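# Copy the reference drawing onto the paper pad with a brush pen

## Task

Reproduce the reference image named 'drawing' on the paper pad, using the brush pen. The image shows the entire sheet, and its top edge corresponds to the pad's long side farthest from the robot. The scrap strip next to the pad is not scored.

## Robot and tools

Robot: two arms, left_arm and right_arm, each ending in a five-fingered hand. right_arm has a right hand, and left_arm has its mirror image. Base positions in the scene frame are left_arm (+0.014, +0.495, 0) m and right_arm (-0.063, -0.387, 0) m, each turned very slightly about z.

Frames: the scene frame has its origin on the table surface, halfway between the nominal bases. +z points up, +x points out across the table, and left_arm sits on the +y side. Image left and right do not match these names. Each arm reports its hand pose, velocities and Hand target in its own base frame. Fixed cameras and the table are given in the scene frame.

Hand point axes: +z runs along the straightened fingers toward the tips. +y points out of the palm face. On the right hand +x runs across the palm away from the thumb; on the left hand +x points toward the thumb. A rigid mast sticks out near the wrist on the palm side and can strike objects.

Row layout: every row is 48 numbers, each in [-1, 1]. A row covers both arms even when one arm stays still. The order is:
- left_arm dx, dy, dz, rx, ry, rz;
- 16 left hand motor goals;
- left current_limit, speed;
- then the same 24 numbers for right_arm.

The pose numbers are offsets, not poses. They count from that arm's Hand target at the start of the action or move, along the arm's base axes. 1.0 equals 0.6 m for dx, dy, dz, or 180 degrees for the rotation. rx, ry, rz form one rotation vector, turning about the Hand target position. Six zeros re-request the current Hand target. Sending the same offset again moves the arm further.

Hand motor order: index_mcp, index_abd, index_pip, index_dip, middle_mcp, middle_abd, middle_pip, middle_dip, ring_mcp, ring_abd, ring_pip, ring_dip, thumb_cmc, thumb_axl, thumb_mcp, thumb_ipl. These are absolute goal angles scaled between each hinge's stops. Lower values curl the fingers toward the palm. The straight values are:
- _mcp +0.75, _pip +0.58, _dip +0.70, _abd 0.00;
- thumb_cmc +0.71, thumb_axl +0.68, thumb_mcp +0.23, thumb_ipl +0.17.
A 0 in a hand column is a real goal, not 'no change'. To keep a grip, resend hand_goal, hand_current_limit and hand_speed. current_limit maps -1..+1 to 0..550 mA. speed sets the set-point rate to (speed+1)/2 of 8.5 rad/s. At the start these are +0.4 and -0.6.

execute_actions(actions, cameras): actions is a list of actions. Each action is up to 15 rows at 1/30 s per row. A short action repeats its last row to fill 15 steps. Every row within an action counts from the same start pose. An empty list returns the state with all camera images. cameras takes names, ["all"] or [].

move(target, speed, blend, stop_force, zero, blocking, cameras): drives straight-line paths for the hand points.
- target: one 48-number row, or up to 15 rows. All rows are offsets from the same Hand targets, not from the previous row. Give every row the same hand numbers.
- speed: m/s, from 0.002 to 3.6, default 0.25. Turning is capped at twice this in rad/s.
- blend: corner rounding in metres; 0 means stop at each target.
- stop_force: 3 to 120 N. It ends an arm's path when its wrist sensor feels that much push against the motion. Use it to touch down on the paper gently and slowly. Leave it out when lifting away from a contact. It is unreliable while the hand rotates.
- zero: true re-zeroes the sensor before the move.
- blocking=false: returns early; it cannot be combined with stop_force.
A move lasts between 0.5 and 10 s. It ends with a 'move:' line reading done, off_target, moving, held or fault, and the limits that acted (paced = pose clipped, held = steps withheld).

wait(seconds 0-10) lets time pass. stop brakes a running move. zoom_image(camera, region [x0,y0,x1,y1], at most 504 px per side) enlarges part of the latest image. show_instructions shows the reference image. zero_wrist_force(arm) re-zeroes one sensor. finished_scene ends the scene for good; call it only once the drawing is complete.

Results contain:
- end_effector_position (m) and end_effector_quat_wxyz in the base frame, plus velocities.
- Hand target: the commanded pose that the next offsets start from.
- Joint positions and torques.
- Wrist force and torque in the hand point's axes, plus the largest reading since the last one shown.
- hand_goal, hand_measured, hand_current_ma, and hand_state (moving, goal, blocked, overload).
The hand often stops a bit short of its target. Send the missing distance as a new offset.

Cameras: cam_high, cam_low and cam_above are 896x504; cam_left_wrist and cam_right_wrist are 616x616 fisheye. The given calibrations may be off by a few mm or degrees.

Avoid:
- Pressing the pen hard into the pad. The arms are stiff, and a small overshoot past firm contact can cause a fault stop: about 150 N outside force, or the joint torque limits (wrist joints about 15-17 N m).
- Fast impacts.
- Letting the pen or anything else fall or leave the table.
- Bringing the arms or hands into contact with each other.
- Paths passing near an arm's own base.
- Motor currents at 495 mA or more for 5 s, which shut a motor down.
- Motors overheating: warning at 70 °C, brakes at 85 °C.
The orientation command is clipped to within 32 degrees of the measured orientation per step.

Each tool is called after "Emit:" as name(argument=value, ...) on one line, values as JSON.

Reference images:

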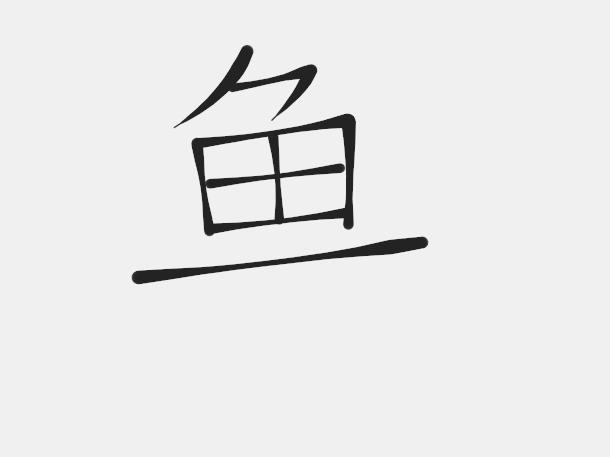

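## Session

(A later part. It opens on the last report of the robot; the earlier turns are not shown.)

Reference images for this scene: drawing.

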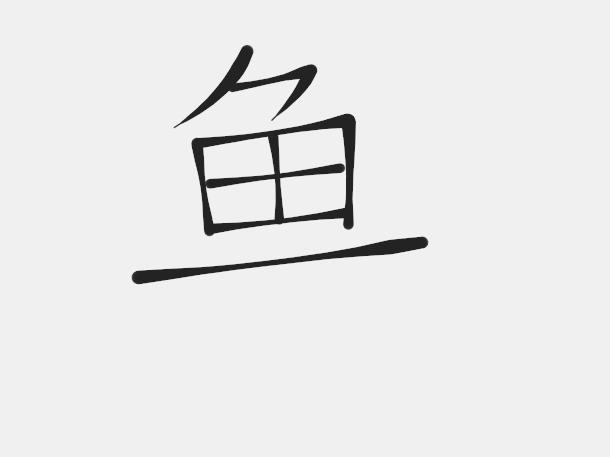

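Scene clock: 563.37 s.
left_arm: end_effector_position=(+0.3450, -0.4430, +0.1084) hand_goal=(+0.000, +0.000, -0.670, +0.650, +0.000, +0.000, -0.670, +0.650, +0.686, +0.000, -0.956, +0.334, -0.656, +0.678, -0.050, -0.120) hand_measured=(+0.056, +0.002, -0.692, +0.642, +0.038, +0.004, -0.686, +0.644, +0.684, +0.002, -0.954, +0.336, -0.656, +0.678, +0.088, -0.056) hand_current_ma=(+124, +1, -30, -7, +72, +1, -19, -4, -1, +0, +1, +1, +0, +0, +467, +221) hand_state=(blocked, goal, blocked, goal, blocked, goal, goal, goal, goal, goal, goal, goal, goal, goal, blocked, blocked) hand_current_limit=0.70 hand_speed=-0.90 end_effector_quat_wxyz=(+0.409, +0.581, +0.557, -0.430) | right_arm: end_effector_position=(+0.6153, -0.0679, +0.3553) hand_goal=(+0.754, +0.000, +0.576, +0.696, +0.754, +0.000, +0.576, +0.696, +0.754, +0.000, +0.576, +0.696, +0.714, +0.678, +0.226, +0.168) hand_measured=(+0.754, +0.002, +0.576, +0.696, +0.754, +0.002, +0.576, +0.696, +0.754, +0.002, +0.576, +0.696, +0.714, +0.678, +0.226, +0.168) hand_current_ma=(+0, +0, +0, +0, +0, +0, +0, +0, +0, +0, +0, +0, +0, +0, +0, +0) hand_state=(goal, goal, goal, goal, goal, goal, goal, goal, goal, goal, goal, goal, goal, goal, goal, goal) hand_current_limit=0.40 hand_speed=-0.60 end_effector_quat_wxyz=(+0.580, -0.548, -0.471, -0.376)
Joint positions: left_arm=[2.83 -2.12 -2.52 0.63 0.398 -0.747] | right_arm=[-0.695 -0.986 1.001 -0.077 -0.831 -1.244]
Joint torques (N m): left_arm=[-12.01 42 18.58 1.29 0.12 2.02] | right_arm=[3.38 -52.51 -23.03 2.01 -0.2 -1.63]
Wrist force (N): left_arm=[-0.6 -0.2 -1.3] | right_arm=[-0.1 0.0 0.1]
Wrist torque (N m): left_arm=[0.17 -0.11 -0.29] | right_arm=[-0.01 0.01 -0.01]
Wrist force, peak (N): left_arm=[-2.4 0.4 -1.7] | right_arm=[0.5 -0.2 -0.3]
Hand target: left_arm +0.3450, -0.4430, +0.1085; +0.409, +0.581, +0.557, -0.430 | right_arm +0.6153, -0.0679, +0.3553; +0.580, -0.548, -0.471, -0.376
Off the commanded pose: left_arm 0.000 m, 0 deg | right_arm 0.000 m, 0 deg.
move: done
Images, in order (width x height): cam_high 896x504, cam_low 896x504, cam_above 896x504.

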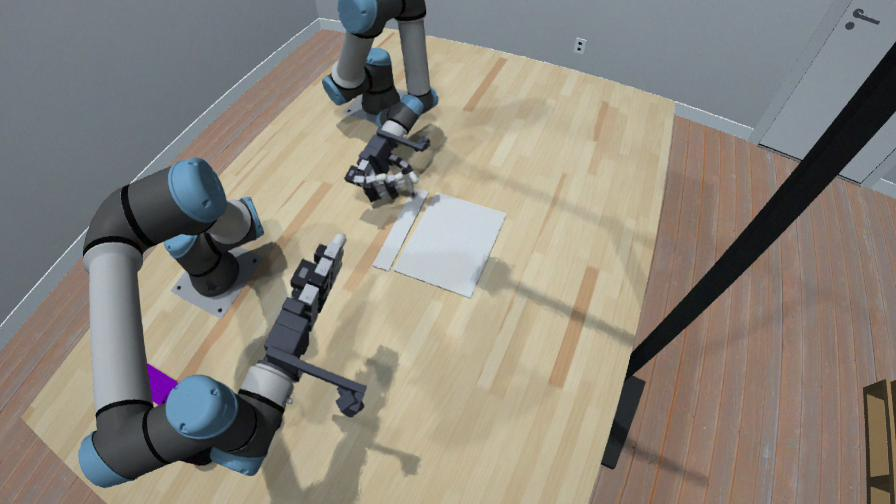

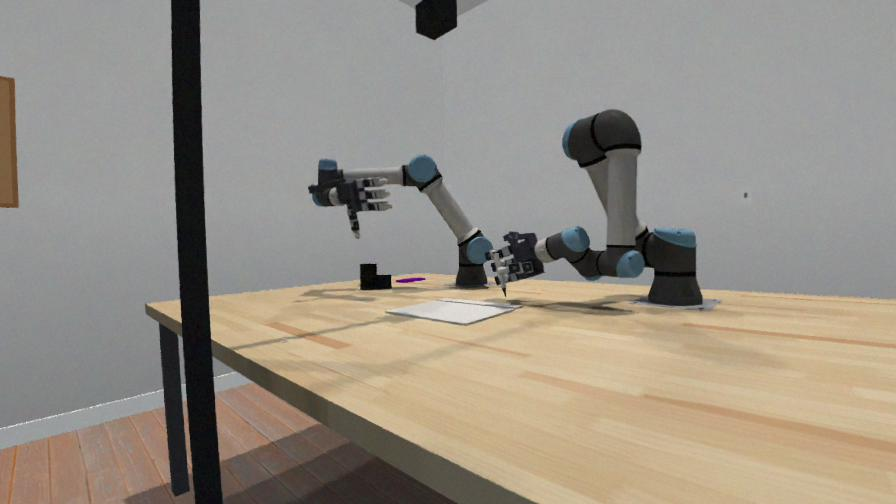

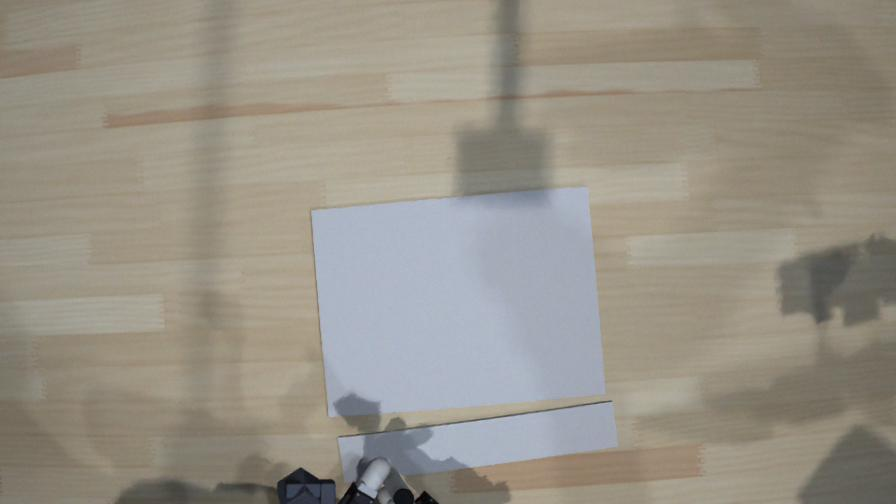

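Emit:
move(target=[0,0,-0.03,0,0,0, 0.0,0,-0.67,0.65, 0.0,0,-0.67,0.65, 0.685,0,-0.956,0.333, -0.657,0.678,-0.05,-0.12, 0.7,-0.9, 0,0,0,0,0,0, 0.754,0,0.576,0.696,0.754,0,0.576,0.696,0.754,0,0.576,0.696,0.714,0.678,0.226,0.168,0.4,-0.6], speed=0.03, cameras=["cam_low","cam_above","cam_high"])

Emit:
zoom_image(camera="cam_low", region=[470, 270, 540, 320])

Emit:
zoom_image(camera="cam_high", region=[390, 170, 450, 230])

Scene clock: 573.07 s.
left_arm: end_effector_position=(+0.3450, -0.4430, +0.0904) hand_goal=(+0.000, +0.000, -0.670, +0.650, +0.000, +0.000, -0.670, +0.650, +0.686, +0.000, -0.956, +0.334, -0.656, +0.678, -0.050, -0.120) hand_measured=(+0.056, +0.002, -0.692, +0.642, +0.038, +0.004, -0.686, +0.644, +0.684, +0.002, -0.954, +0.336, -0.656, +0.678, +0.088, -0.056) hand_current_ma=(+124, +1, -30, -7, +72, +1, -19, -4, -1, +0, +1, +1, +0, +0, +467, +221) hand_state=(blocked, goal, blocked, goal, blocked, goal, goal, goal, goal, goal, goal, goal, goal, goal, blocked, blocked) hand_current_limit=0.70 hand_speed=-0.90 end_effector_quat_wxyz=(+0.409, +0.581, +0.557, -0.430) end_effector_velocity=(+0.000, +0.000, +0.001) end_effector_angular_velocity=(+0.000, +0.001, -0.001) | right_arm: end_effector_position=(+0.6153, -0.0679, +0.3553) hand_goal=(+0.754, +0.000, +0.576, +0.696, +0.754, +0.000, +0.576, +0.696, +0.754, +0.000, +0.576, +0.696, +0.714, +0.678, +0.226, +0.168) hand_measured=(+0.754, +0.002, +0.576, +0.696, +0.754, +0.002, +0.576, +0.696, +0.754, +0.002, +0.576, +0.696, +0.714, +0.678, +0.226, +0.168) hand_current_ma=(+0, +0, +0, +0, +0, +0, +0, +0, +0, +0, +0, +0, +0, +0, +0, +0) hand_state=(goal, goal, goal, goal, goal, goal, goal, goal, goal, goal, goal, goal, goal, goal, goal, goal) hand_current_limit=0.40 hand_speed=-0.60 end_effector_quat_wxyz=(+0.580, -0.548, -0.471, -0.376)
Joint positions: left_arm=[2.83 -2.192 -2.513 0.696 0.398 -0.747] | right_arm=[-0.695 -0.986 1.001 -0.077 -0.831 -1.244]
Joint velocities: left_arm=[-0.001 0.004 0 -0.005 0 0] | right_arm=[within noise]
Joint torques (N m): left_arm=[4.25 48.23 10.14 0.66 -0.62 -1.16] | right_arm=[4.38 -52.92 -23.4 2.22 -0.25 -1.57]
Wrist force (N): left_arm=[-0.6 0.2 -1.4] | right_arm=[0.1 -0.4 0.0]
Wrist torque (N m): left_arm=[0.22 -0.14 -0.32] | right_arm=[-0.06 0.00 -0.01]
Wrist force, peak (N): left_arm=[-0.8 0.0 -1.6] | right_arm=[0.1 -0.6 0.2]
Hand target: left_arm +0.3450, -0.4430, +0.0905; +0.409, +0.581, +0.557, -0.430 | right_arm +0.6153, -0.0679, +0.3553; +0.580, -0.548, -0.471, -0.376
Off the commanded pose: left_arm 0.000 m, 0 deg | right_arm 0.000 m, 0 deg.
move: done
Images, in order (width x height): cam_high 896x504, cam_low 896x504, cam_above 896x504.

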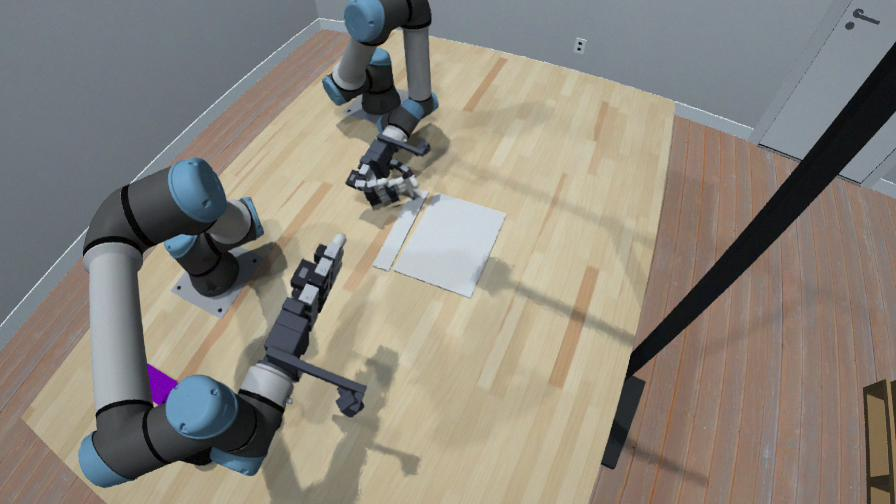

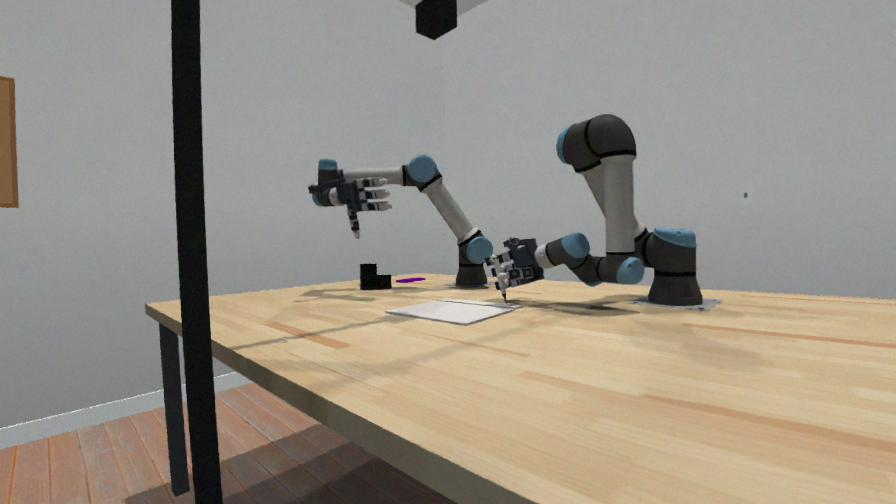

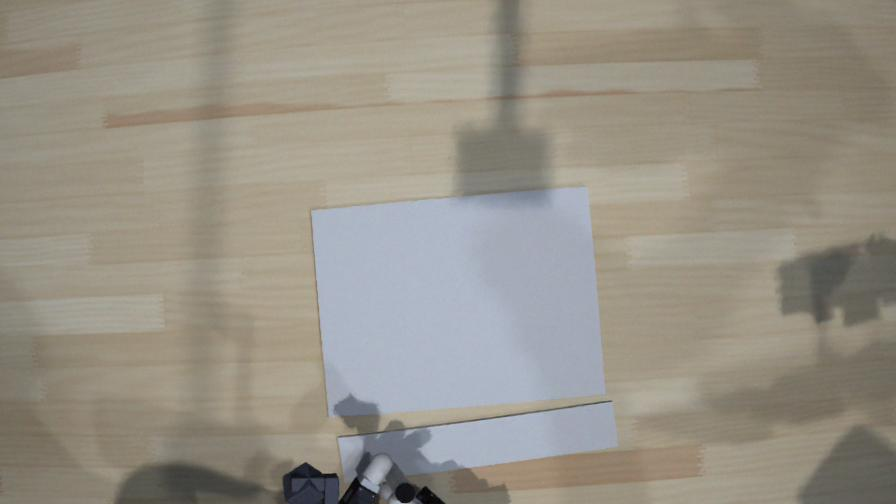

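Scaled by 7.200 from the camera's 896x504 image, which has a finer 1280x720 frame.

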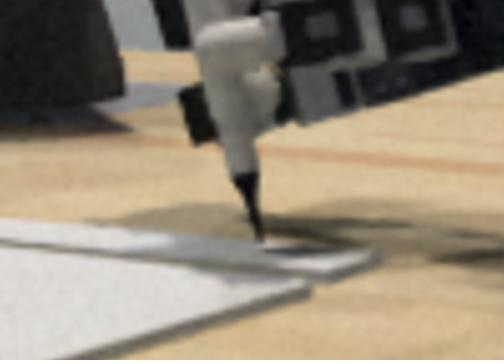

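Scaled by 8.400 from the camera's 896x504 image, which has a finer 1280x720 frame.

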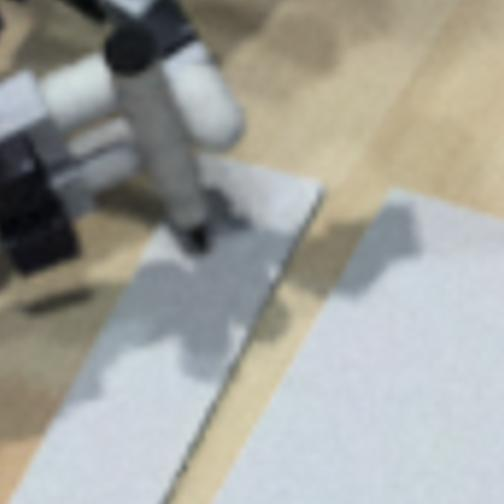

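Emit:
move(target=[[0.00268,-0.0198,0,0,0,0, 0.0,0,-0.67,0.65, 0.0,0,-0.67,0.65, 0.685,0,-0.956,0.333, -0.657,0.678,-0.05,-0.12, 0.7,-0.9, 0,0,0,0,0,0, 0.754,0,0.576,0.696,0.754,0,0.576,0.696,0.754,0,0.576,0.696,0.714,0.678,0.226,0.168,0.4,-0.6],
[0.00268,-0.0198,-0.00333,0,0,0, 0.0,0,-0.67,0.65, 0.0,0,-0.67,0.65, 0.685,0,-0.956,0.333, -0.657,0.678,-0.05,-0.12, 0.7,-0.9, 0,0,0,0,0,0, 0.754,0,0.576,0.696,0.754,0,0.576,0.696,0.754,0,0.576,0.696,0.714,0.678,0.226,0.168,0.4,-0.6],
[0.00536,-0.0396,-0.00333,0,0,0, 0.0,0,-0.67,0.65, 0.0,0,-0.67,0.65, 0.685,0,-0.956,0.333, -0.657,0.678,-0.05,-0.12, 0.7,-0.9, 0,0,0,0,0,0, 0.754,0,0.576,0.696,0.754,0,0.576,0.696,0.754,0,0.576,0.696,0.714,0.678,0.226,0.168,0.4,-0.6],
[0.00536,-0.0396,-0.00667,0,0,0, 0.0,0,-0.67,0.65, 0.0,0,-0.67,0.65, 0.685,0,-0.956,0.333, -0.657,0.678,-0.05,-0.12, 0.7,-0.9, 0,0,0,0,0,0, 0.754,0,0.576,0.696,0.754,0,0.576,0.696,0.754,0,0.576,0.696,0.714,0.678,0.226,0.168,0.4,-0.6],
[0.00804,-0.0594,-0.00667,0,0,0, 0.0,0,-0.67,0.65, 0.0,0,-0.67,0.65, 0.685,0,-0.956,0.333, -0.657,0.678,-0.05,-0.12, 0.7,-0.9, 0,0,0,0,0,0, 0.754,0,0.576,0.696,0.754,0,0.576,0.696,0.754,0,0.576,0.696,0.714,0.678,0.226,0.168,0.4,-0.6],
[0.00804,-0.0594,-0.01,0,0,0, 0.0,0,-0.67,0.65, 0.0,0,-0.67,0.65, 0.685,0,-0.956,0.333, -0.657,0.678,-0.05,-0.12, 0.7,-0.9, 0,0,0,0,0,0, 0.754,0,0.576,0.696,0.754,0,0.576,0.696,0.754,0,0.576,0.696,0.714,0.678,0.226,0.168,0.4,-0.6],
[0.01072,-0.0792,-0.01,0,0,0, 0.0,0,-0.67,0.65, 0.0,0,-0.67,0.65, 0.685,0,-0.956,0.333, -0.657,0.678,-0.05,-0.12, 0.7,-0.9, 0,0,0,0,0,0, 0.754,0,0.576,0.696,0.754,0,0.576,0.696,0.754,0,0.576,0.696,0.714,0.678,0.226,0.168,0.4,-0.6]], speed=0.02, stop_force=5, cameras=["cam_low","cam_high"])

Emit:
zoom_image(camera="cam_low", region=[470, 270, 540, 320])

Emit:
zoom_image(camera="cam_high", region=[390, 170, 450, 230])

Scene clock: 597.30 s.
left_arm: end_effector_position=(+0.3514, -0.4906, +0.0844) hand_goal=(+0.000, +0.000, -0.670, +0.650, +0.000, +0.000, -0.670, +0.650, +0.686, +0.000, -0.956, +0.334, -0.656, +0.678, -0.050, -0.120) hand_measured=(+0.056, +0.002, -0.692, +0.642, +0.038, +0.004, -0.686, +0.644, +0.684, +0.002, -0.954, +0.336, -0.656, +0.678, +0.088, -0.056) hand_current_ma=(+124, +1, -30, -7, +72, +1, -19, -4, -1, +0, +1, +1, +0, +0, +467, +221) hand_state=(blocked, goal, blocked, goal, blocked, goal, goal, goal, goal, goal, goal, goal, goal, goal, blocked, blocked) hand_current_limit=0.70 hand_speed=-0.90 end_effector_quat_wxyz=(+0.409, +0.581, +0.557, -0.430) | right_arm: end_effector_position=(+0.6153, -0.0679, +0.3553) hand_goal=(+0.754, +0.000, +0.576, +0.696, +0.754, +0.000, +0.576, +0.696, +0.754, +0.000, +0.576, +0.696, +0.714, +0.678, +0.226, +0.168) hand_measured=(+0.754, +0.002, +0.576, +0.696, +0.754, +0.002, +0.576, +0.696, +0.754, +0.002, +0.576, +0.696, +0.714, +0.678, +0.226, +0.168) hand_current_ma=(+0, +0, +0, +0, +0, +0, +0, +0, +0, +0, +0, +0, +0, +0, +0, +0) hand_state=(goal, goal, goal, goal, goal, goal, goal, goal, goal, goal, goal, goal, goal, goal, goal, goal) hand_current_limit=0.40 hand_speed=-0.60 end_effector_quat_wxyz=(+0.580, -0.548, -0.471, -0.376)
Joint positions: left_arm=[2.709 -2.268 -2.369 0.807 0.485 -0.946] | right_arm=[-0.695 -0.986 1.001 -0.077 -0.831 -1.244]
Joint torques (N m): left_arm=[11.68 48.55 -9.56 1.05 -2.19 1.48] | right_arm=[3.59 -53.78 -23.33 2.36 -0.34 -1.61]
Wrist force (N): left_arm=[-0.5 0.1 -1.0] | right_arm=[0.1 -0.1 0.3]
Wrist torque (N m): left_arm=[0.17 -0.10 -0.32] | right_arm=[-0.05 -0.01 0.00]
Wrist force, peak (N): left_arm=[-0.5 1.1 -1.9] | right_arm=[-0.3 -0.4 0.0]
Hand target: left_arm +0.3514, -0.4906, +0.0845; +0.409, +0.581, +0.557, -0.430 | right_arm +0.6153, -0.0679, +0.3553; +0.580, -0.548, -0.471, -0.376
Off the commanded pose: left_arm 0.000 m, 0 deg | right_arm 0.000 m, 0 deg.
move: done
Images, in order (width x height): cam_high 896x504, cam_low 896x504.

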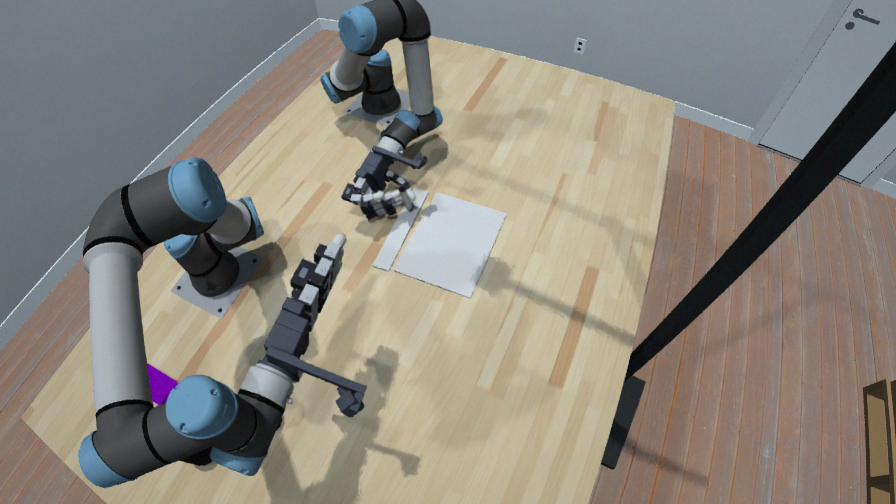

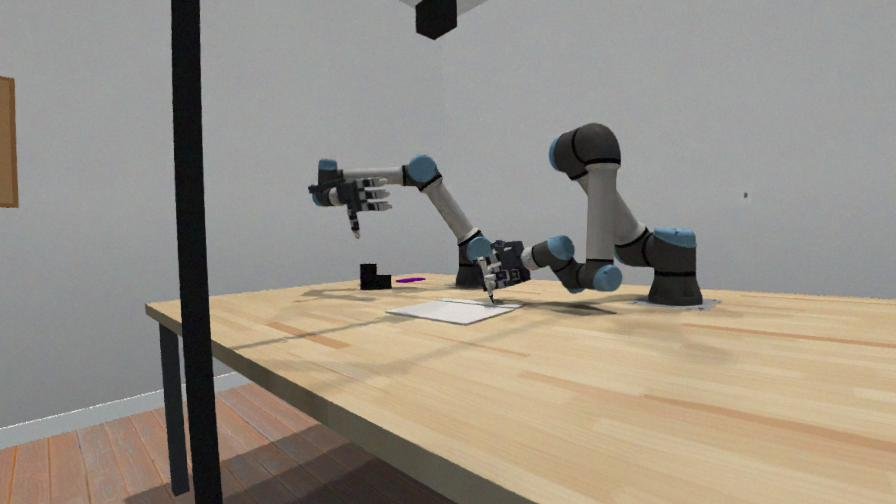

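Scaled by 7.200 from the camera's 896x504 image, which has a finer 1280x720 frame.

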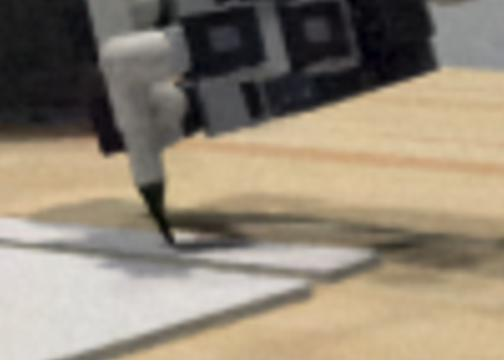

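Scaled by 8.400 from the camera's 896x504 image, which has a finer 1280x720 frame.

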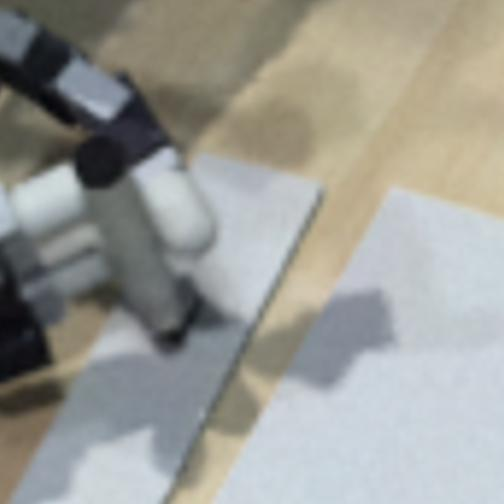

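Emit:
move(target=[[0,0,-0.00333,0,0,0, 0.0,0,-0.67,0.65, 0.0,0,-0.67,0.65, 0.685,0,-0.956,0.333, -0.657,0.678,-0.05,-0.12, 0.7,-0.9, 0,0,0,0,0,0, 0.754,0,0.576,0.696,0.754,0,0.576,0.696,0.754,0,0.576,0.696,0.714,0.678,0.226,0.168,0.4,-0.6],
[0.00268,-0.0198,-0.00333,0,0,0, 0.0,0,-0.67,0.65, 0.0,0,-0.67,0.65, 0.685,0,-0.956,0.333, -0.657,0.678,-0.05,-0.12, 0.7,-0.9, 0,0,0,0,0,0, 0.754,0,0.576,0.696,0.754,0,0.576,0.696,0.754,0,0.576,0.696,0.714,0.678,0.226,0.168,0.4,-0.6],
[0.00268,-0.0198,-0.00667,0,0,0, 0.0,0,-0.67,0.65, 0.0,0,-0.67,0.65, 0.685,0,-0.956,0.333, -0.657,0.678,-0.05,-0.12, 0.7,-0.9, 0,0,0,0,0,0, 0.754,0,0.576,0.696,0.754,0,0.576,0.696,0.754,0,0.576,0.696,0.714,0.678,0.226,0.168,0.4,-0.6],
[0.00536,-0.0396,-0.00667,0,0,0, 0.0,0,-0.67,0.65, 0.0,0,-0.67,0.65, 0.685,0,-0.956,0.333, -0.657,0.678,-0.05,-0.12, 0.7,-0.9, 0,0,0,0,0,0, 0.754,0,0.576,0.696,0.754,0,0.576,0.696,0.754,0,0.576,0.696,0.714,0.678,0.226,0.168,0.4,-0.6]], speed=0.02, stop_force=5)

Emit:
move(target=[-0.2,0.15,0.15,0,0,0, 0.0,0,-0.67,0.65, 0.0,0,-0.67,0.65, 0.685,0,-0.956,0.333, -0.657,0.678,-0.05,-0.12, 0.7,-0.9, 0,0,0,0,0,0, 0.754,0,0.576,0.696,0.754,0,0.576,0.696,0.754,0,0.576,0.696,0.714,0.678,0.226,0.168,0.4,-0.6], speed=0.12, cameras=["cam_low","cam_above","cam_high"])

Emit:
zoom_image(camera="cam_above", region=[330, 400, 630, 500])

Emit:
zoom_image(camera="cam_high", region=[370, 170, 450, 280])

Scene clock: 610.87 s.
left_arm: end_effector_position=(+0.3547, -0.5143, +0.0804) hand_goal=(+0.000, +0.000, -0.670, +0.650, +0.000, +0.000, -0.670, +0.650, +0.686, +0.000, -0.956, +0.334, -0.656, +0.678, -0.050, -0.120) hand_measured=(+0.056, +0.002, -0.692, +0.642, +0.038, +0.004, -0.686, +0.644, +0.684, +0.002, -0.954, +0.336, -0.656, +0.678, +0.088, -0.056) hand_current_ma=(+124, +1, -30, -7, +72, +1, -19, -4, -1, +0, +1, +1, +0, +0, +467, +221) hand_state=(blocked, goal, blocked, goal, blocked, goal, goal, goal, goal, goal, goal, goal, goal, goal, blocked, blocked) hand_current_limit=0.70 hand_speed=-0.90 end_effector_quat_wxyz=(+0.409, +0.581, +0.557, -0.430) | right_arm: end_effector_position=(+0.6153, -0.0679, +0.3553) hand_goal=(+0.754, +0.000, +0.576, +0.696, +0.754, +0.000, +0.576, +0.696, +0.754, +0.000, +0.576, +0.696, +0.714, +0.678, +0.226, +0.168) hand_measured=(+0.754, +0.002, +0.576, +0.696, +0.754, +0.002, +0.576, +0.696, +0.754, +0.002, +0.576, +0.696, +0.714, +0.678, +0.226, +0.168) hand_current_ma=(+0, +0, +0, +0, +0, +0, +0, +0, +0, +0, +0, +0, +0, +0, +0, +0) hand_state=(goal, goal, goal, goal, goal, goal, goal, goal, goal, goal, goal, goal, goal, goal, goal, goal) hand_current_limit=0.40 hand_speed=-0.60 end_effector_quat_wxyz=(+0.580, -0.548, -0.471, -0.376)
Joint positions: left_arm=[2.656 -2.3 -2.299 0.828 0.527 -1.013] | right_arm=[-0.695 -0.986 1.001 -0.077 -0.831 -1.244]
Joint torques (N m): left_arm=[11.78 50.93 -9.42 3.28 -2.16 1.66] | right_arm=[4.53 -55.17 -23.79 2.46 -0.48 -1.73]
Wrist force (N): left_arm=[-0.8 0.0 -1.2] | right_arm=[0.0 -0.4 0.1]
Wrist torque (N m): left_arm=[0.18 -0.07 -0.32] | right_arm=[-0.05 0.00 -0.01]
Wrist force, peak (N): left_arm=[-1.0 0.2 -1.3] | right_arm=[-0.3 -0.5 0.2]
Hand target: left_arm +0.3547, -0.5143, +0.0805; +0.409, +0.581, +0.557, -0.430 | right_arm +0.6153, -0.0679, +0.3553; +0.580, -0.548, -0.471, -0.376
Off the commanded pose: left_arm 0.000 m, 0 deg | right_arm 0.000 m, 0 deg.
move: done

Scene clock: 612.80 s.
left_arm: end_effector_position=(+0.2347, -0.4243, +0.1705) hand_goal=(+0.000, +0.000, -0.670, +0.650, +0.000, +0.000, -0.670, +0.650, +0.686, +0.000, -0.956, +0.334, -0.656, +0.678, -0.050, -0.120) hand_measured=(+0.056, +0.002, -0.692, +0.642, +0.038, +0.004, -0.686, +0.644, +0.684, +0.002, -0.954, +0.336, -0.656, +0.678, +0.088, -0.056) hand_current_ma=(+124, +1, -31, -7, +72, +1, -19, -4, +0, +0, +1, +1, +0, +0, +467, +221) hand_state=(blocked, goal, blocked, goal, blocked, goal, goal, goal, goal, goal, goal, goal, goal, goal, blocked, blocked) hand_current_limit=0.70 hand_speed=-0.90 end_effector_quat_wxyz=(+0.409, +0.581, +0.557, -0.430) | right_arm: end_effector_position=(+0.6153, -0.0679, +0.3553) hand_goal=(+0.754, +0.000, +0.576, +0.696, +0.754, +0.000, +0.576, +0.696, +0.754, +0.000, +0.576, +0.696, +0.714, +0.678, +0.226, +0.168) hand_measured=(+0.754, +0.002, +0.576, +0.696, +0.754, +0.002, +0.576, +0.696, +0.754, +0.002, +0.576, +0.696, +0.714, +0.678, +0.226, +0.168) hand_current_ma=(+0, +0, +0, +0, +0, +0, +0, +0, +0, +0, +0, +0, +0, +0, +0, +0) hand_state=(goal, goal, goal, goal, goal, goal, goal, goal, goal, goal, goal, goal, goal, goal, goal, goal) hand_current_limit=0.40 hand_speed=-0.60 end_effector_quat_wxyz=(+0.580, -0.548, -0.471, -0.376)
Joint positions: left_arm=[2.758 -1.809 -2.756 0.673 0.448 -0.874] | right_arm=[-0.695 -0.986 1.001 -0.077 -0.831 -1.244]
Joint torques (N m): left_arm=[-11.67 6.96 15.08 4.31 0.08 -0.99] | right_arm=[4.61 -55.92 -23.44 2.36 -0.45 -1.67]
Wrist force (N): left_arm=[-0.6 0.2 -1.4] | right_arm=[0.1 -0.2 0.2]
Wrist torque (N m): left_arm=[0.22 -0.14 -0.39] | right_arm=[-0.04 0.00 -0.01]
Wrist force, peak (N): left_arm=[-0.8 -0.8 -2.0] | right_arm=[-0.1 -0.3 0.3]
Hand target: left_arm +0.2347, -0.4243, +0.1705; +0.409, +0.581, +0.557, -0.430 | right_arm +0.6153, -0.0679, +0.3553; +0.580, -0.548, -0.471, -0.376
Off the commanded pose: left_arm 0.000 m, 0 deg | right_arm 0.000 m, 0 deg.
move: done
Images, in order (width x height): cam_high 896x504, cam_low 896x504, cam_above 896x504.

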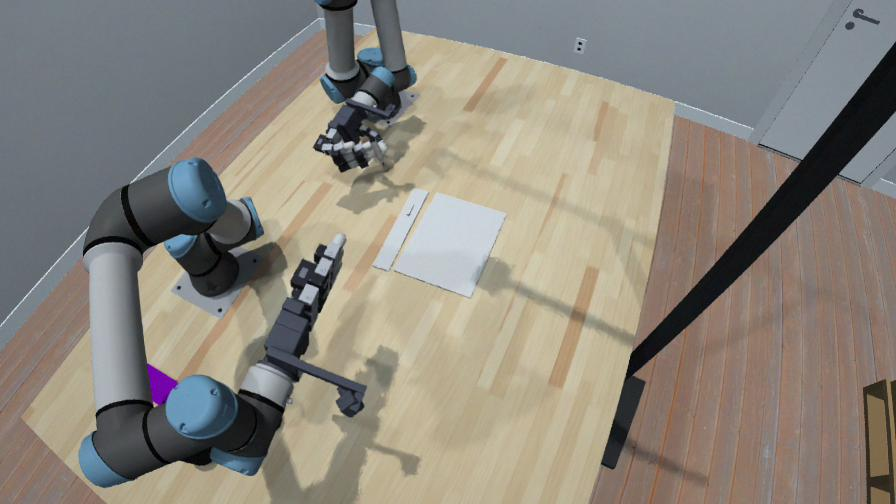

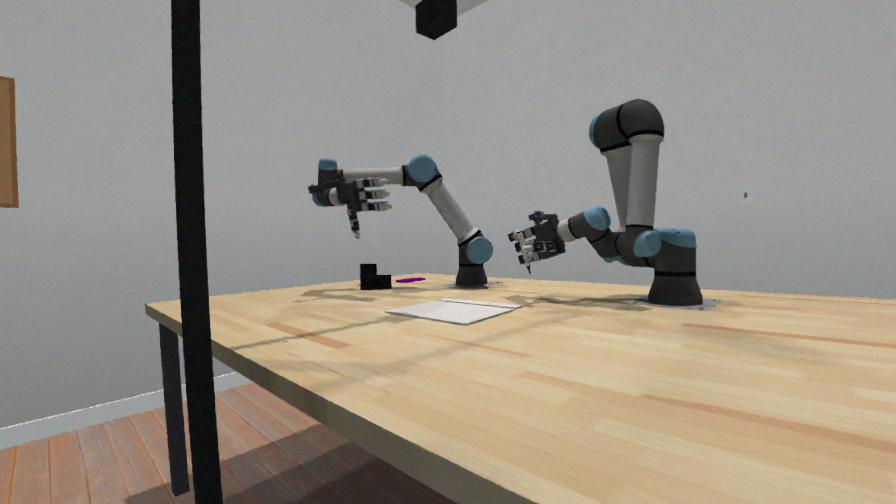

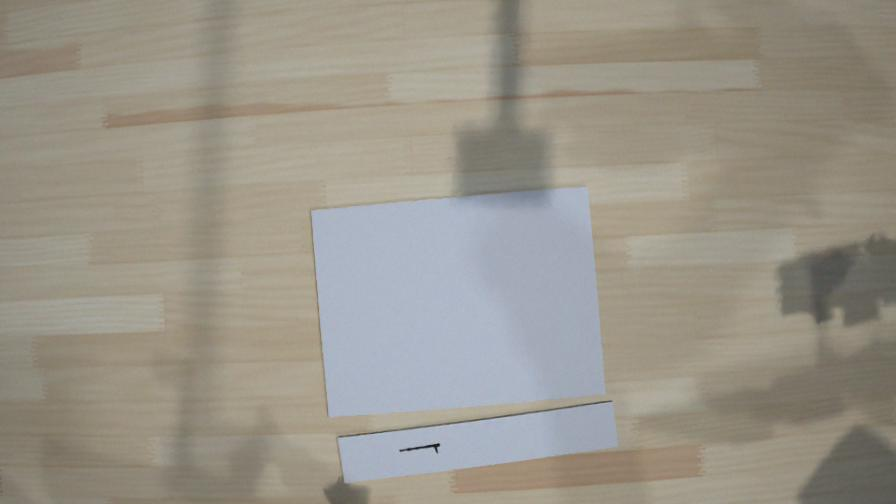

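Scaled by 1.680 from the camera's 896x504 image, which has a finer 1280x720 frame.

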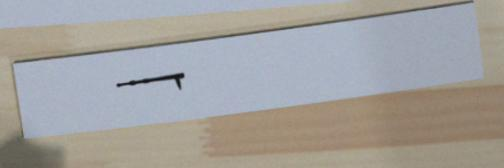

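Scaled by 4.582 from the camera's 896x504 image, which has a finer 1280x720 frame.

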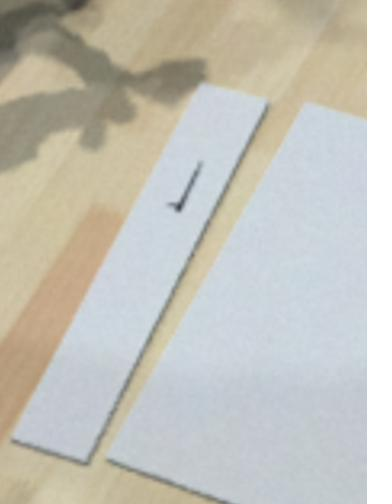

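Emit:
zoom_image(camera="cam_above", region=[390, 430, 450, 465])

Scaled by 8.400 from the camera's 896x504 image, which has a finer 1280x720 frame.

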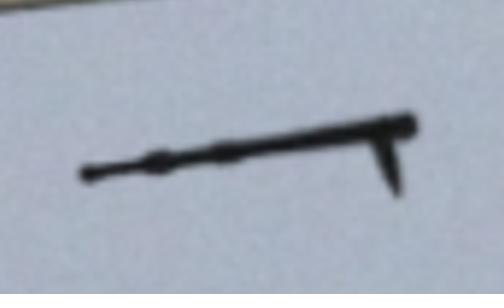

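Emit:
move(target=[[0.1990,-0.1767,-0.1258,0,0,0, 0.0,0,-0.67,0.65, 0.0,0,-0.67,0.65, 0.685,0,-0.956,0.333, -0.657,0.678,-0.05,-0.12, 0.7,-0.9, 0,0,0,0,0,0, 0.754,0,0.576,0.696,0.754,0,0.576,0.696,0.754,0,0.576,0.696,0.714,0.678,0.226,0.168,0.4,-0.6],
[0.1990,-0.1767,-0.1408,0,0,0, 0.0,0,-0.67,0.65, 0.0,0,-0.67,0.65, 0.685,0,-0.956,0.333, -0.657,0.678,-0.05,-0.12, 0.7,-0.9, 0,0,0,0,0,0, 0.754,0,0.576,0.696,0.754,0,0.576,0.696,0.754,0,0.576,0.696,0.714,0.678,0.226,0.168,0.4,-0.6]], speed=0.08)

Emit:
move(target=[0.0201,-0.1487,-0.03,0,0,0, 0.0,0,-0.67,0.65, 0.0,0,-0.67,0.65, 0.685,0,-0.956,0.333, -0.657,0.678,-0.05,-0.12, 0.7,-0.9, 0,0,0,0,0,0, 0.754,0,0.576,0.696,0.754,0,0.576,0.696,0.754,0,0.576,0.696,0.714,0.678,0.226,0.168,0.4,-0.6], speed=0.025, stop_force=6, cameras=["cam_low"])

Emit:
move(target=[[0,0,0.05,0,0,0, 0.0,0,-0.67,0.65, 0.0,0,-0.67,0.65, 0.685,0,-0.956,0.333, -0.657,0.678,-0.05,-0.12, 0.7,-0.9, 0,0,0,0,0,0, 0.754,0,0.576,0.696,0.754,0,0.576,0.696,0.754,0,0.576,0.696,0.714,0.678,0.226,0.168,0.4,-0.6],[-0.25,0.2,0.15,0,0,0, 0.0,0,-0.67,0.65, 0.0,0,-0.67,0.65, 0.685,0,-0.956,0.333, -0.657,0.678,-0.05,-0.12, 0.7,-0.9, 0,0,0,0,0,0, 0.754,0,0.576,0.696,0.754,0,0.576,0.696,0.754,0,0.576,0.696,0.714,0.678,0.226,0.168,0.4,-0.6]], speed=[0.05,0.15], cameras=["cam_above"])

Emit:
zoom_image(camera="cam_above", region=[380, 410, 560, 465])

Scene clock: 656.97 s.
left_arm: end_effector_position=(+0.3541, -0.5304, +0.0859) hand_goal=(+0.000, +0.000, -0.670, +0.650, +0.000, +0.000, -0.670, +0.650, +0.686, +0.000, -0.956, +0.334, -0.656, +0.678, -0.050, -0.120) hand_measured=(+0.054, +0.002, -0.692, +0.642, +0.038, +0.004, -0.686, +0.644, +0.684, +0.002, -0.954, +0.336, -0.656, +0.678, +0.088, -0.056) hand_current_ma=(+123, +1, -31, -7, +71, +1, -19, -4, +0, +0, +1, +1, +0, +0, +467, +221) hand_state=(blocked, goal, blocked, goal, blocked, goal, goal, goal, goal, goal, goal, goal, goal, goal, blocked, blocked) hand_current_limit=0.70 hand_speed=-0.90 end_effector_quat_wxyz=(+0.409, +0.581, +0.557, -0.430) | right_arm: end_effector_position=(+0.6153, -0.0679, +0.3553) hand_goal=(+0.754, +0.000, +0.576, +0.696, +0.754, +0.000, +0.576, +0.696, +0.754, +0.000, +0.576, +0.696, +0.714, +0.678, +0.226, +0.168) hand_measured=(+0.754, +0.002, +0.576, +0.696, +0.754, +0.002, +0.576, +0.696, +0.754, +0.002, +0.576, +0.696, +0.714, +0.678, +0.226, +0.168) hand_current_ma=(+0, +0, +0, +0, +0, +0, +0, +0, +0, +0, +0, +0, +0, +0, +0, +0) hand_state=(goal, goal, goal, goal, goal, goal, goal, goal, goal, goal, goal, goal, goal, goal, goal, goal) hand_current_limit=0.40 hand_speed=-0.60 end_effector_quat_wxyz=(+0.580, -0.548, -0.471, -0.376)
Joint positions: left_arm=[2.62 -2.296 -2.261 0.821 0.557 -1.053] | right_arm=[-0.695 -0.986 1.001 -0.077 -0.831 -1.244]
Joint torques (N m): left_arm=[11.67 55.92 9.39 0.43 -2.09 -1.1] | right_arm=[4.6 -55.81 -23.79 2.38 -0.46 -1.78]
Wrist force (N): left_arm=[-1.1 -0.3 -1.0] | right_arm=[-0.1 -0.2 0.2]
Wrist torque (N m): left_arm=[0.12 -0.05 -0.32] | right_arm=[-0.05 0.02 -0.02]
Wrist force, peak (N): left_arm=[-2.2 -0.2 -1.7] | right_arm=[0.3 -0.5 0.5]
Hand target: left_arm +0.3541, -0.5303, +0.0860; +0.409, +0.581, +0.557, -0.430 | right_arm +0.6153, -0.0679, +0.3553; +0.580, -0.548, -0.471, -0.376
Off the commanded pose: left_arm 0.000 m, 0 deg | right_arm 0.000 m, 0 deg.
move: done

Scene clock: 661.93 s.
left_arm: end_effector_position=(+0.3661, -0.6196, +0.0680) hand_goal=(+0.000, +0.000, -0.670, +0.650, +0.000, +0.000, -0.670, +0.650, +0.686, +0.000, -0.956, +0.334, -0.656, +0.678, -0.050, -0.120) hand_measured=(+0.008, +0.004, -0.692, +0.640, +0.018, +0.004, -0.666, +0.648, +0.684, +0.002, -0.954, +0.336, -0.658, +0.678, +0.024, -0.088) hand_current_ma=(+8, +2, -30, -10, +25, +2, +3, -1, +0, +0, +1, +1, -1, +0, +257, +83) hand_state=(goal, goal, blocked, goal, goal, goal, goal, goal, goal, goal, goal, goal, goal, goal, blocked, blocked) hand_current_limit=0.70 hand_speed=-0.90 end_effector_quat_wxyz=(+0.409, +0.581, +0.557, -0.430) | right_arm: end_effector_position=(+0.6153, -0.0679, +0.3553) hand_goal=(+0.754, +0.000, +0.576, +0.696, +0.754, +0.000, +0.576, +0.696, +0.754, +0.000, +0.576, +0.696, +0.714, +0.678, +0.226, +0.168) hand_measured=(+0.754, +0.002, +0.576, +0.696, +0.754, +0.002, +0.576, +0.696, +0.754, +0.002, +0.576, +0.696, +0.714, +0.678, +0.226, +0.168) hand_current_ma=(+0, +0, +0, +0, +0, +0, +0, +0, +0, +0, +0, +0, +0, +0, +0, +0) hand_state=(goal, goal, goal, goal, goal, goal, goal, goal, goal, goal, goal, goal, goal, goal, goal, goal) hand_current_limit=0.40 hand_speed=-0.60 end_effector_quat_wxyz=(+0.580, -0.548, -0.471, -0.376)
Joint positions: left_arm=[2.467 -2.416 -1.999 0.789 0.688 -1.188] | right_arm=[-0.695 -0.986 1.001 -0.077 -0.831 -1.244]
Joint torques (N m): left_arm=[12.87 63.87 -6.75 2.91 -1.69 0.84] | right_arm=[4.62 -56.33 -24.12 2.55 -0.34 -1.69]
Wrist force (N): left_arm=[-1.2 -0.2 -1.3] | right_arm=[0.0 0.1 0.2]
Wrist torque (N m): left_arm=[0.12 0.00 -0.22] | right_arm=[-0.01 -0.01 0.00]
Wrist force, peak (N): left_arm=[-2.1 0.2 -1.6] | right_arm=[0.2 -0.5 0.1]
Hand target: left_arm +0.3661, -0.6196, +0.0680; +0.409, +0.581, +0.557, -0.430 | right_arm +0.6153, -0.0679, +0.3553; +0.580, -0.548, -0.471, -0.376
Off the commanded pose: left_arm 0.000 m, 0 deg | right_arm 0.000 m, 0 deg.
move: done
Images, in order (width x height): cam_low 896x504.

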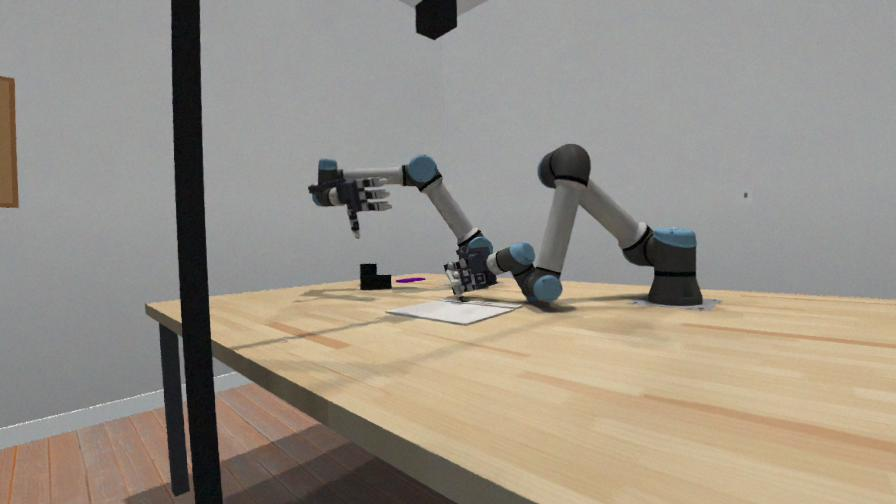

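Scene clock: 664.53 s.
left_arm: end_effector_position=(+0.2161, -0.4996, +0.1581) hand_goal=(+0.000, +0.000, -0.670, +0.650, +0.000, +0.000, -0.670, +0.650, +0.686, +0.000, -0.956, +0.334, -0.656, +0.678, -0.050, -0.120) hand_measured=(+0.018, +0.006, -0.664, +0.650, +0.006, +0.004, -0.666, +0.648, +0.684, +0.002, -0.954, +0.336, -0.668, +0.674, -0.030, -0.112) hand_current_ma=(+23, +3, +5, +0, +4, +2, +2, -1, +0, +0, +1, +1, -14, -3, +39, +11) hand_state=(goal, goal, goal, goal, goal, goal, goal, goal, goal, goal, goal, goal, goal, goal, blocked, goal) hand_current_limit=0.70 hand_speed=-0.90 end_effector_quat_wxyz=(+0.409, +0.581, +0.557, -0.430) | right_arm: end_effector_position=(+0.6153, -0.0679, +0.3553) hand_goal=(+0.754, +0.000, +0.576, +0.696, +0.754, +0.000, +0.576, +0.696, +0.754, +0.000, +0.576, +0.696, +0.714, +0.678, +0.226, +0.168) hand_measured=(+0.754, +0.002, +0.576, +0.696, +0.754, +0.002, +0.576, +0.696, +0.754, +0.002, +0.576, +0.696, +0.714, +0.678, +0.226, +0.168) hand_current_ma=(+0, +0, +0, +0, +0, +0, +0, +0, +0, +0, +0, +0, +0, +0, +0, +0) hand_state=(goal, goal, goal, goal, goal, goal, goal, goal, goal, goal, goal, goal, goal, goal, goal, goal) hand_current_limit=0.40 hand_speed=-0.60 end_effector_quat_wxyz=(+0.580, -0.548, -0.471, -0.376)
Joint positions: left_arm=[2.467 -2.009 -2.549 0.932 0.688 -1.188] | right_arm=[-0.695 -0.986 1.001 -0.077 -0.831 -1.244]
Joint torques (N m): left_arm=[11.41 9.12 10.63 1.23 -2.2 1.21] | right_arm=[4.74 -56.35 -23.9 2.55 -0.4 -1.63]
Wrist force (N): left_arm=[-0.6 -0.1 -1.2] | right_arm=[-0.1 -0.2 0.0]
Wrist torque (N m): left_arm=[0.17 -0.12 -0.33] | right_arm=[-0.03 0.02 -0.02]
Wrist force, peak (N): left_arm=[-1.1 -1.2 -2.1] | right_arm=[0.3 -0.5 0.0]
Hand target: left_arm +0.2161, -0.4996, +0.1580; +0.409, +0.581, +0.557, -0.430 | right_arm +0.6153, -0.0679, +0.3553; +0.580, -0.548, -0.471, -0.376
Off the commanded pose: left_arm 0.000 m, 0 deg | right_arm 0.000 m, 0 deg.
move: done
Images, in order (width x height): cam_above 896x504.

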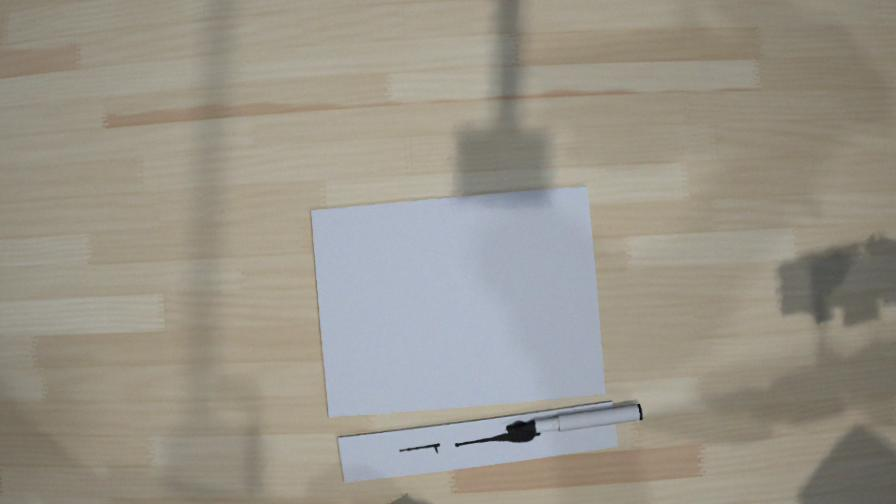

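Scaled by 2.800 from the camera's 896x504 image, which has a finer 1280x720 frame.

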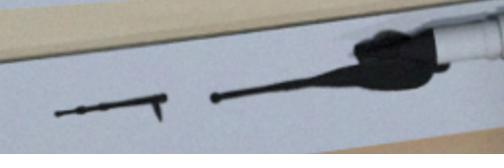

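Emit:
zoom_image(camera="cam_above", region=[445, 405, 555, 460])

Emit:
zoom_image(camera="cam_above", region=[530, 385, 660, 455])

Scaled by 4.582 from the camera's 896x504 image, which has a finer 1280x720 frame.

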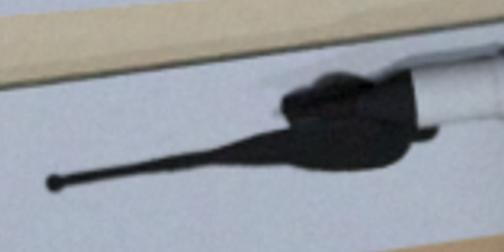

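Scaled by 3.877 from the camera's 896x504 image, which has a finer 1280x720 frame.

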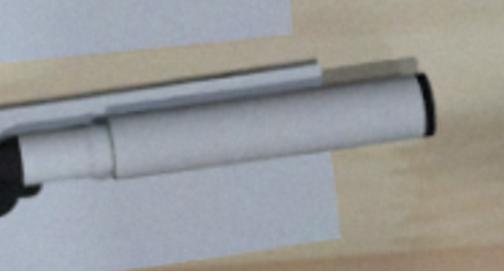

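Emit:
move(target=[0.34,0.633,0.237,0,0,0, 0.529,0,-0.689,0.378, 0.529,0,-0.689,0.378, 0.685,0,-0.956,0.333, -0.657,0.678,0.303,-0.066, 0.2,-0.7, 0,0,0,-0.516,-0.618,0, 0.529,0,-0.689,0.378, 0.529,0,-0.689,0.378, 0.685,0,-0.956,0.333, -0.657,0.678,0.303,-0.066, 0.4,-0.6], speed=0.2, cameras=["cam_high","cam_low","cam_above","cam_right_wrist"])

Scene clock: 750.23 s.
left_arm: end_effector_position=(+0.4202, -0.1197, +0.3002) hand_goal=(+0.530, +0.000, -0.688, +0.378, +0.530, +0.000, -0.688, +0.378, +0.686, +0.000, -0.956, +0.334, -0.656, +0.678, +0.304, -0.066) hand_measured=(+0.530, +0.006, -0.684, +0.380, +0.530, +0.004, -0.684, +0.380, +0.686, +0.002, -0.954, +0.336, -0.648, +0.678, +0.300, -0.068) hand_current_ma=(+0, +3, +2, +1, +0, +2, +2, +1, +0, +0, +1, +1, +6, +0, -3, -2) hand_state=(goal, goal, goal, goal, goal, goal, goal, goal, goal, goal, goal, goal, goal, goal, goal, goal) hand_current_limit=0.20 hand_speed=-0.70 end_effector_quat_wxyz=(+0.409, +0.581, +0.557, -0.430) | right_arm: end_effector_position=(+0.6154, -0.0679, +0.3551) hand_goal=(+0.530, +0.000, -0.688, +0.378, +0.530, +0.000, -0.688, +0.378, +0.686, +0.000, -0.956, +0.334, -0.656, +0.678, +0.304, -0.066) hand_measured=(+0.534, +0.002, -0.684, +0.380, +0.536, +0.002, -0.684, +0.380, +0.690, +0.002, -0.952, +0.336, -0.660, +0.678, +0.300, -0.064) hand_current_ma=(+1, +0, +1, +1, +2, +0, +1, +0, +1, +0, +1, +0, -1, +0, -1, +0) hand_state=(goal, goal, goal, goal, goal, goal, goal, goal, goal, goal, goal, goal, goal, goal, goal, goal) hand_current_limit=0.40 hand_speed=-0.60 end_effector_quat_wxyz=(+0.505, +0.245, +0.796, +0.227)
Joint positions: left_arm=[3.796 -1.356 -2.037 -2.441 0.751 1.23] | right_arm=[-0.695 -1.402 2.234 -3.422 -0.832 -1.243]
Joint torques (N m): left_arm=[-11.21 25 2.67 0.37 -2.28 -1.06] | right_arm=[8.25 -44.84 -25.35 -3.73 1.26 -1.05]
Wrist force (N): left_arm=[-0.8 -0.7 -0.7] | right_arm=[3.1 1.1 1.3]
Wrist torque (N m): left_arm=[0.05 -0.07 -0.41] | right_arm=[-0.09 -0.58 0.41]
Wrist force, peak (N): left_arm=[-3.9 -1.7 -1.2] | right_arm=[3.6 0.6 1.7]
Hand target: left_arm +0.4201, -0.1198, +0.3002; +0.409, +0.581, +0.557, -0.430 | right_arm +0.6153, -0.0679, +0.3553; +0.505, +0.244, +0.796, +0.227
Off the commanded pose: left_arm 0.000 m, 0 deg | right_arm 0.000 m, 0 deg.
move: done
camera_calibration:
cam_right_wrist: T_world_to_cam=[[0.401295, 0.0264685, 0.915566, -0.535751], [-0.610728, -0.737219, 0.288996, 0.16923], [0.682622, -0.675135, -0.279678, -0.238666], [0, 0, 0, 1]] pos_world=[0.481266, -0.022192, 0.374859]
Images, in order (width x height): cam_high 896x504, cam_low 896x504, cam_above 896x504, cam_right_wrist 616x616.

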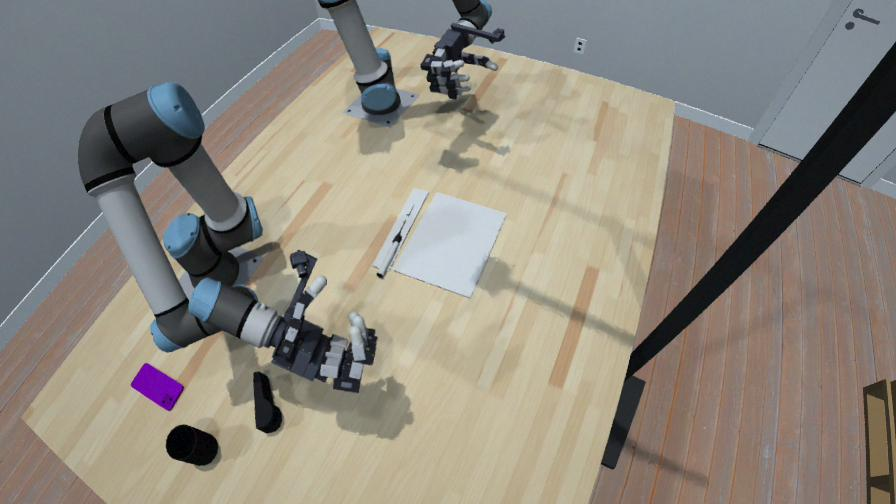

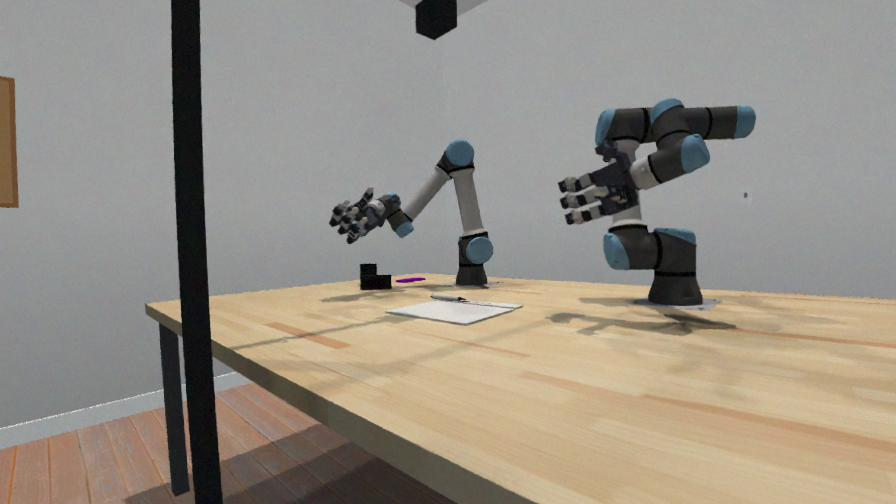

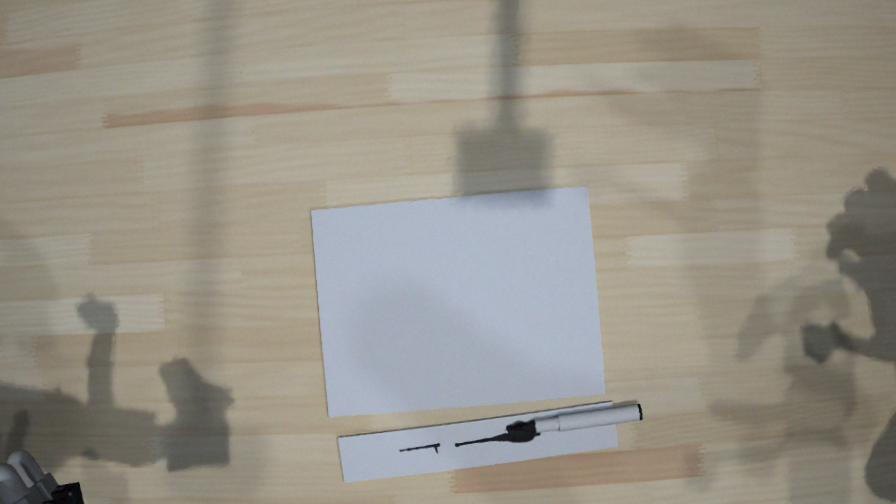

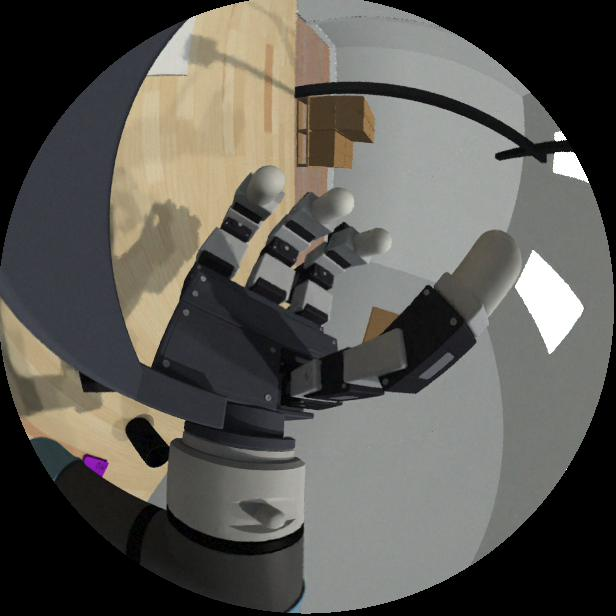

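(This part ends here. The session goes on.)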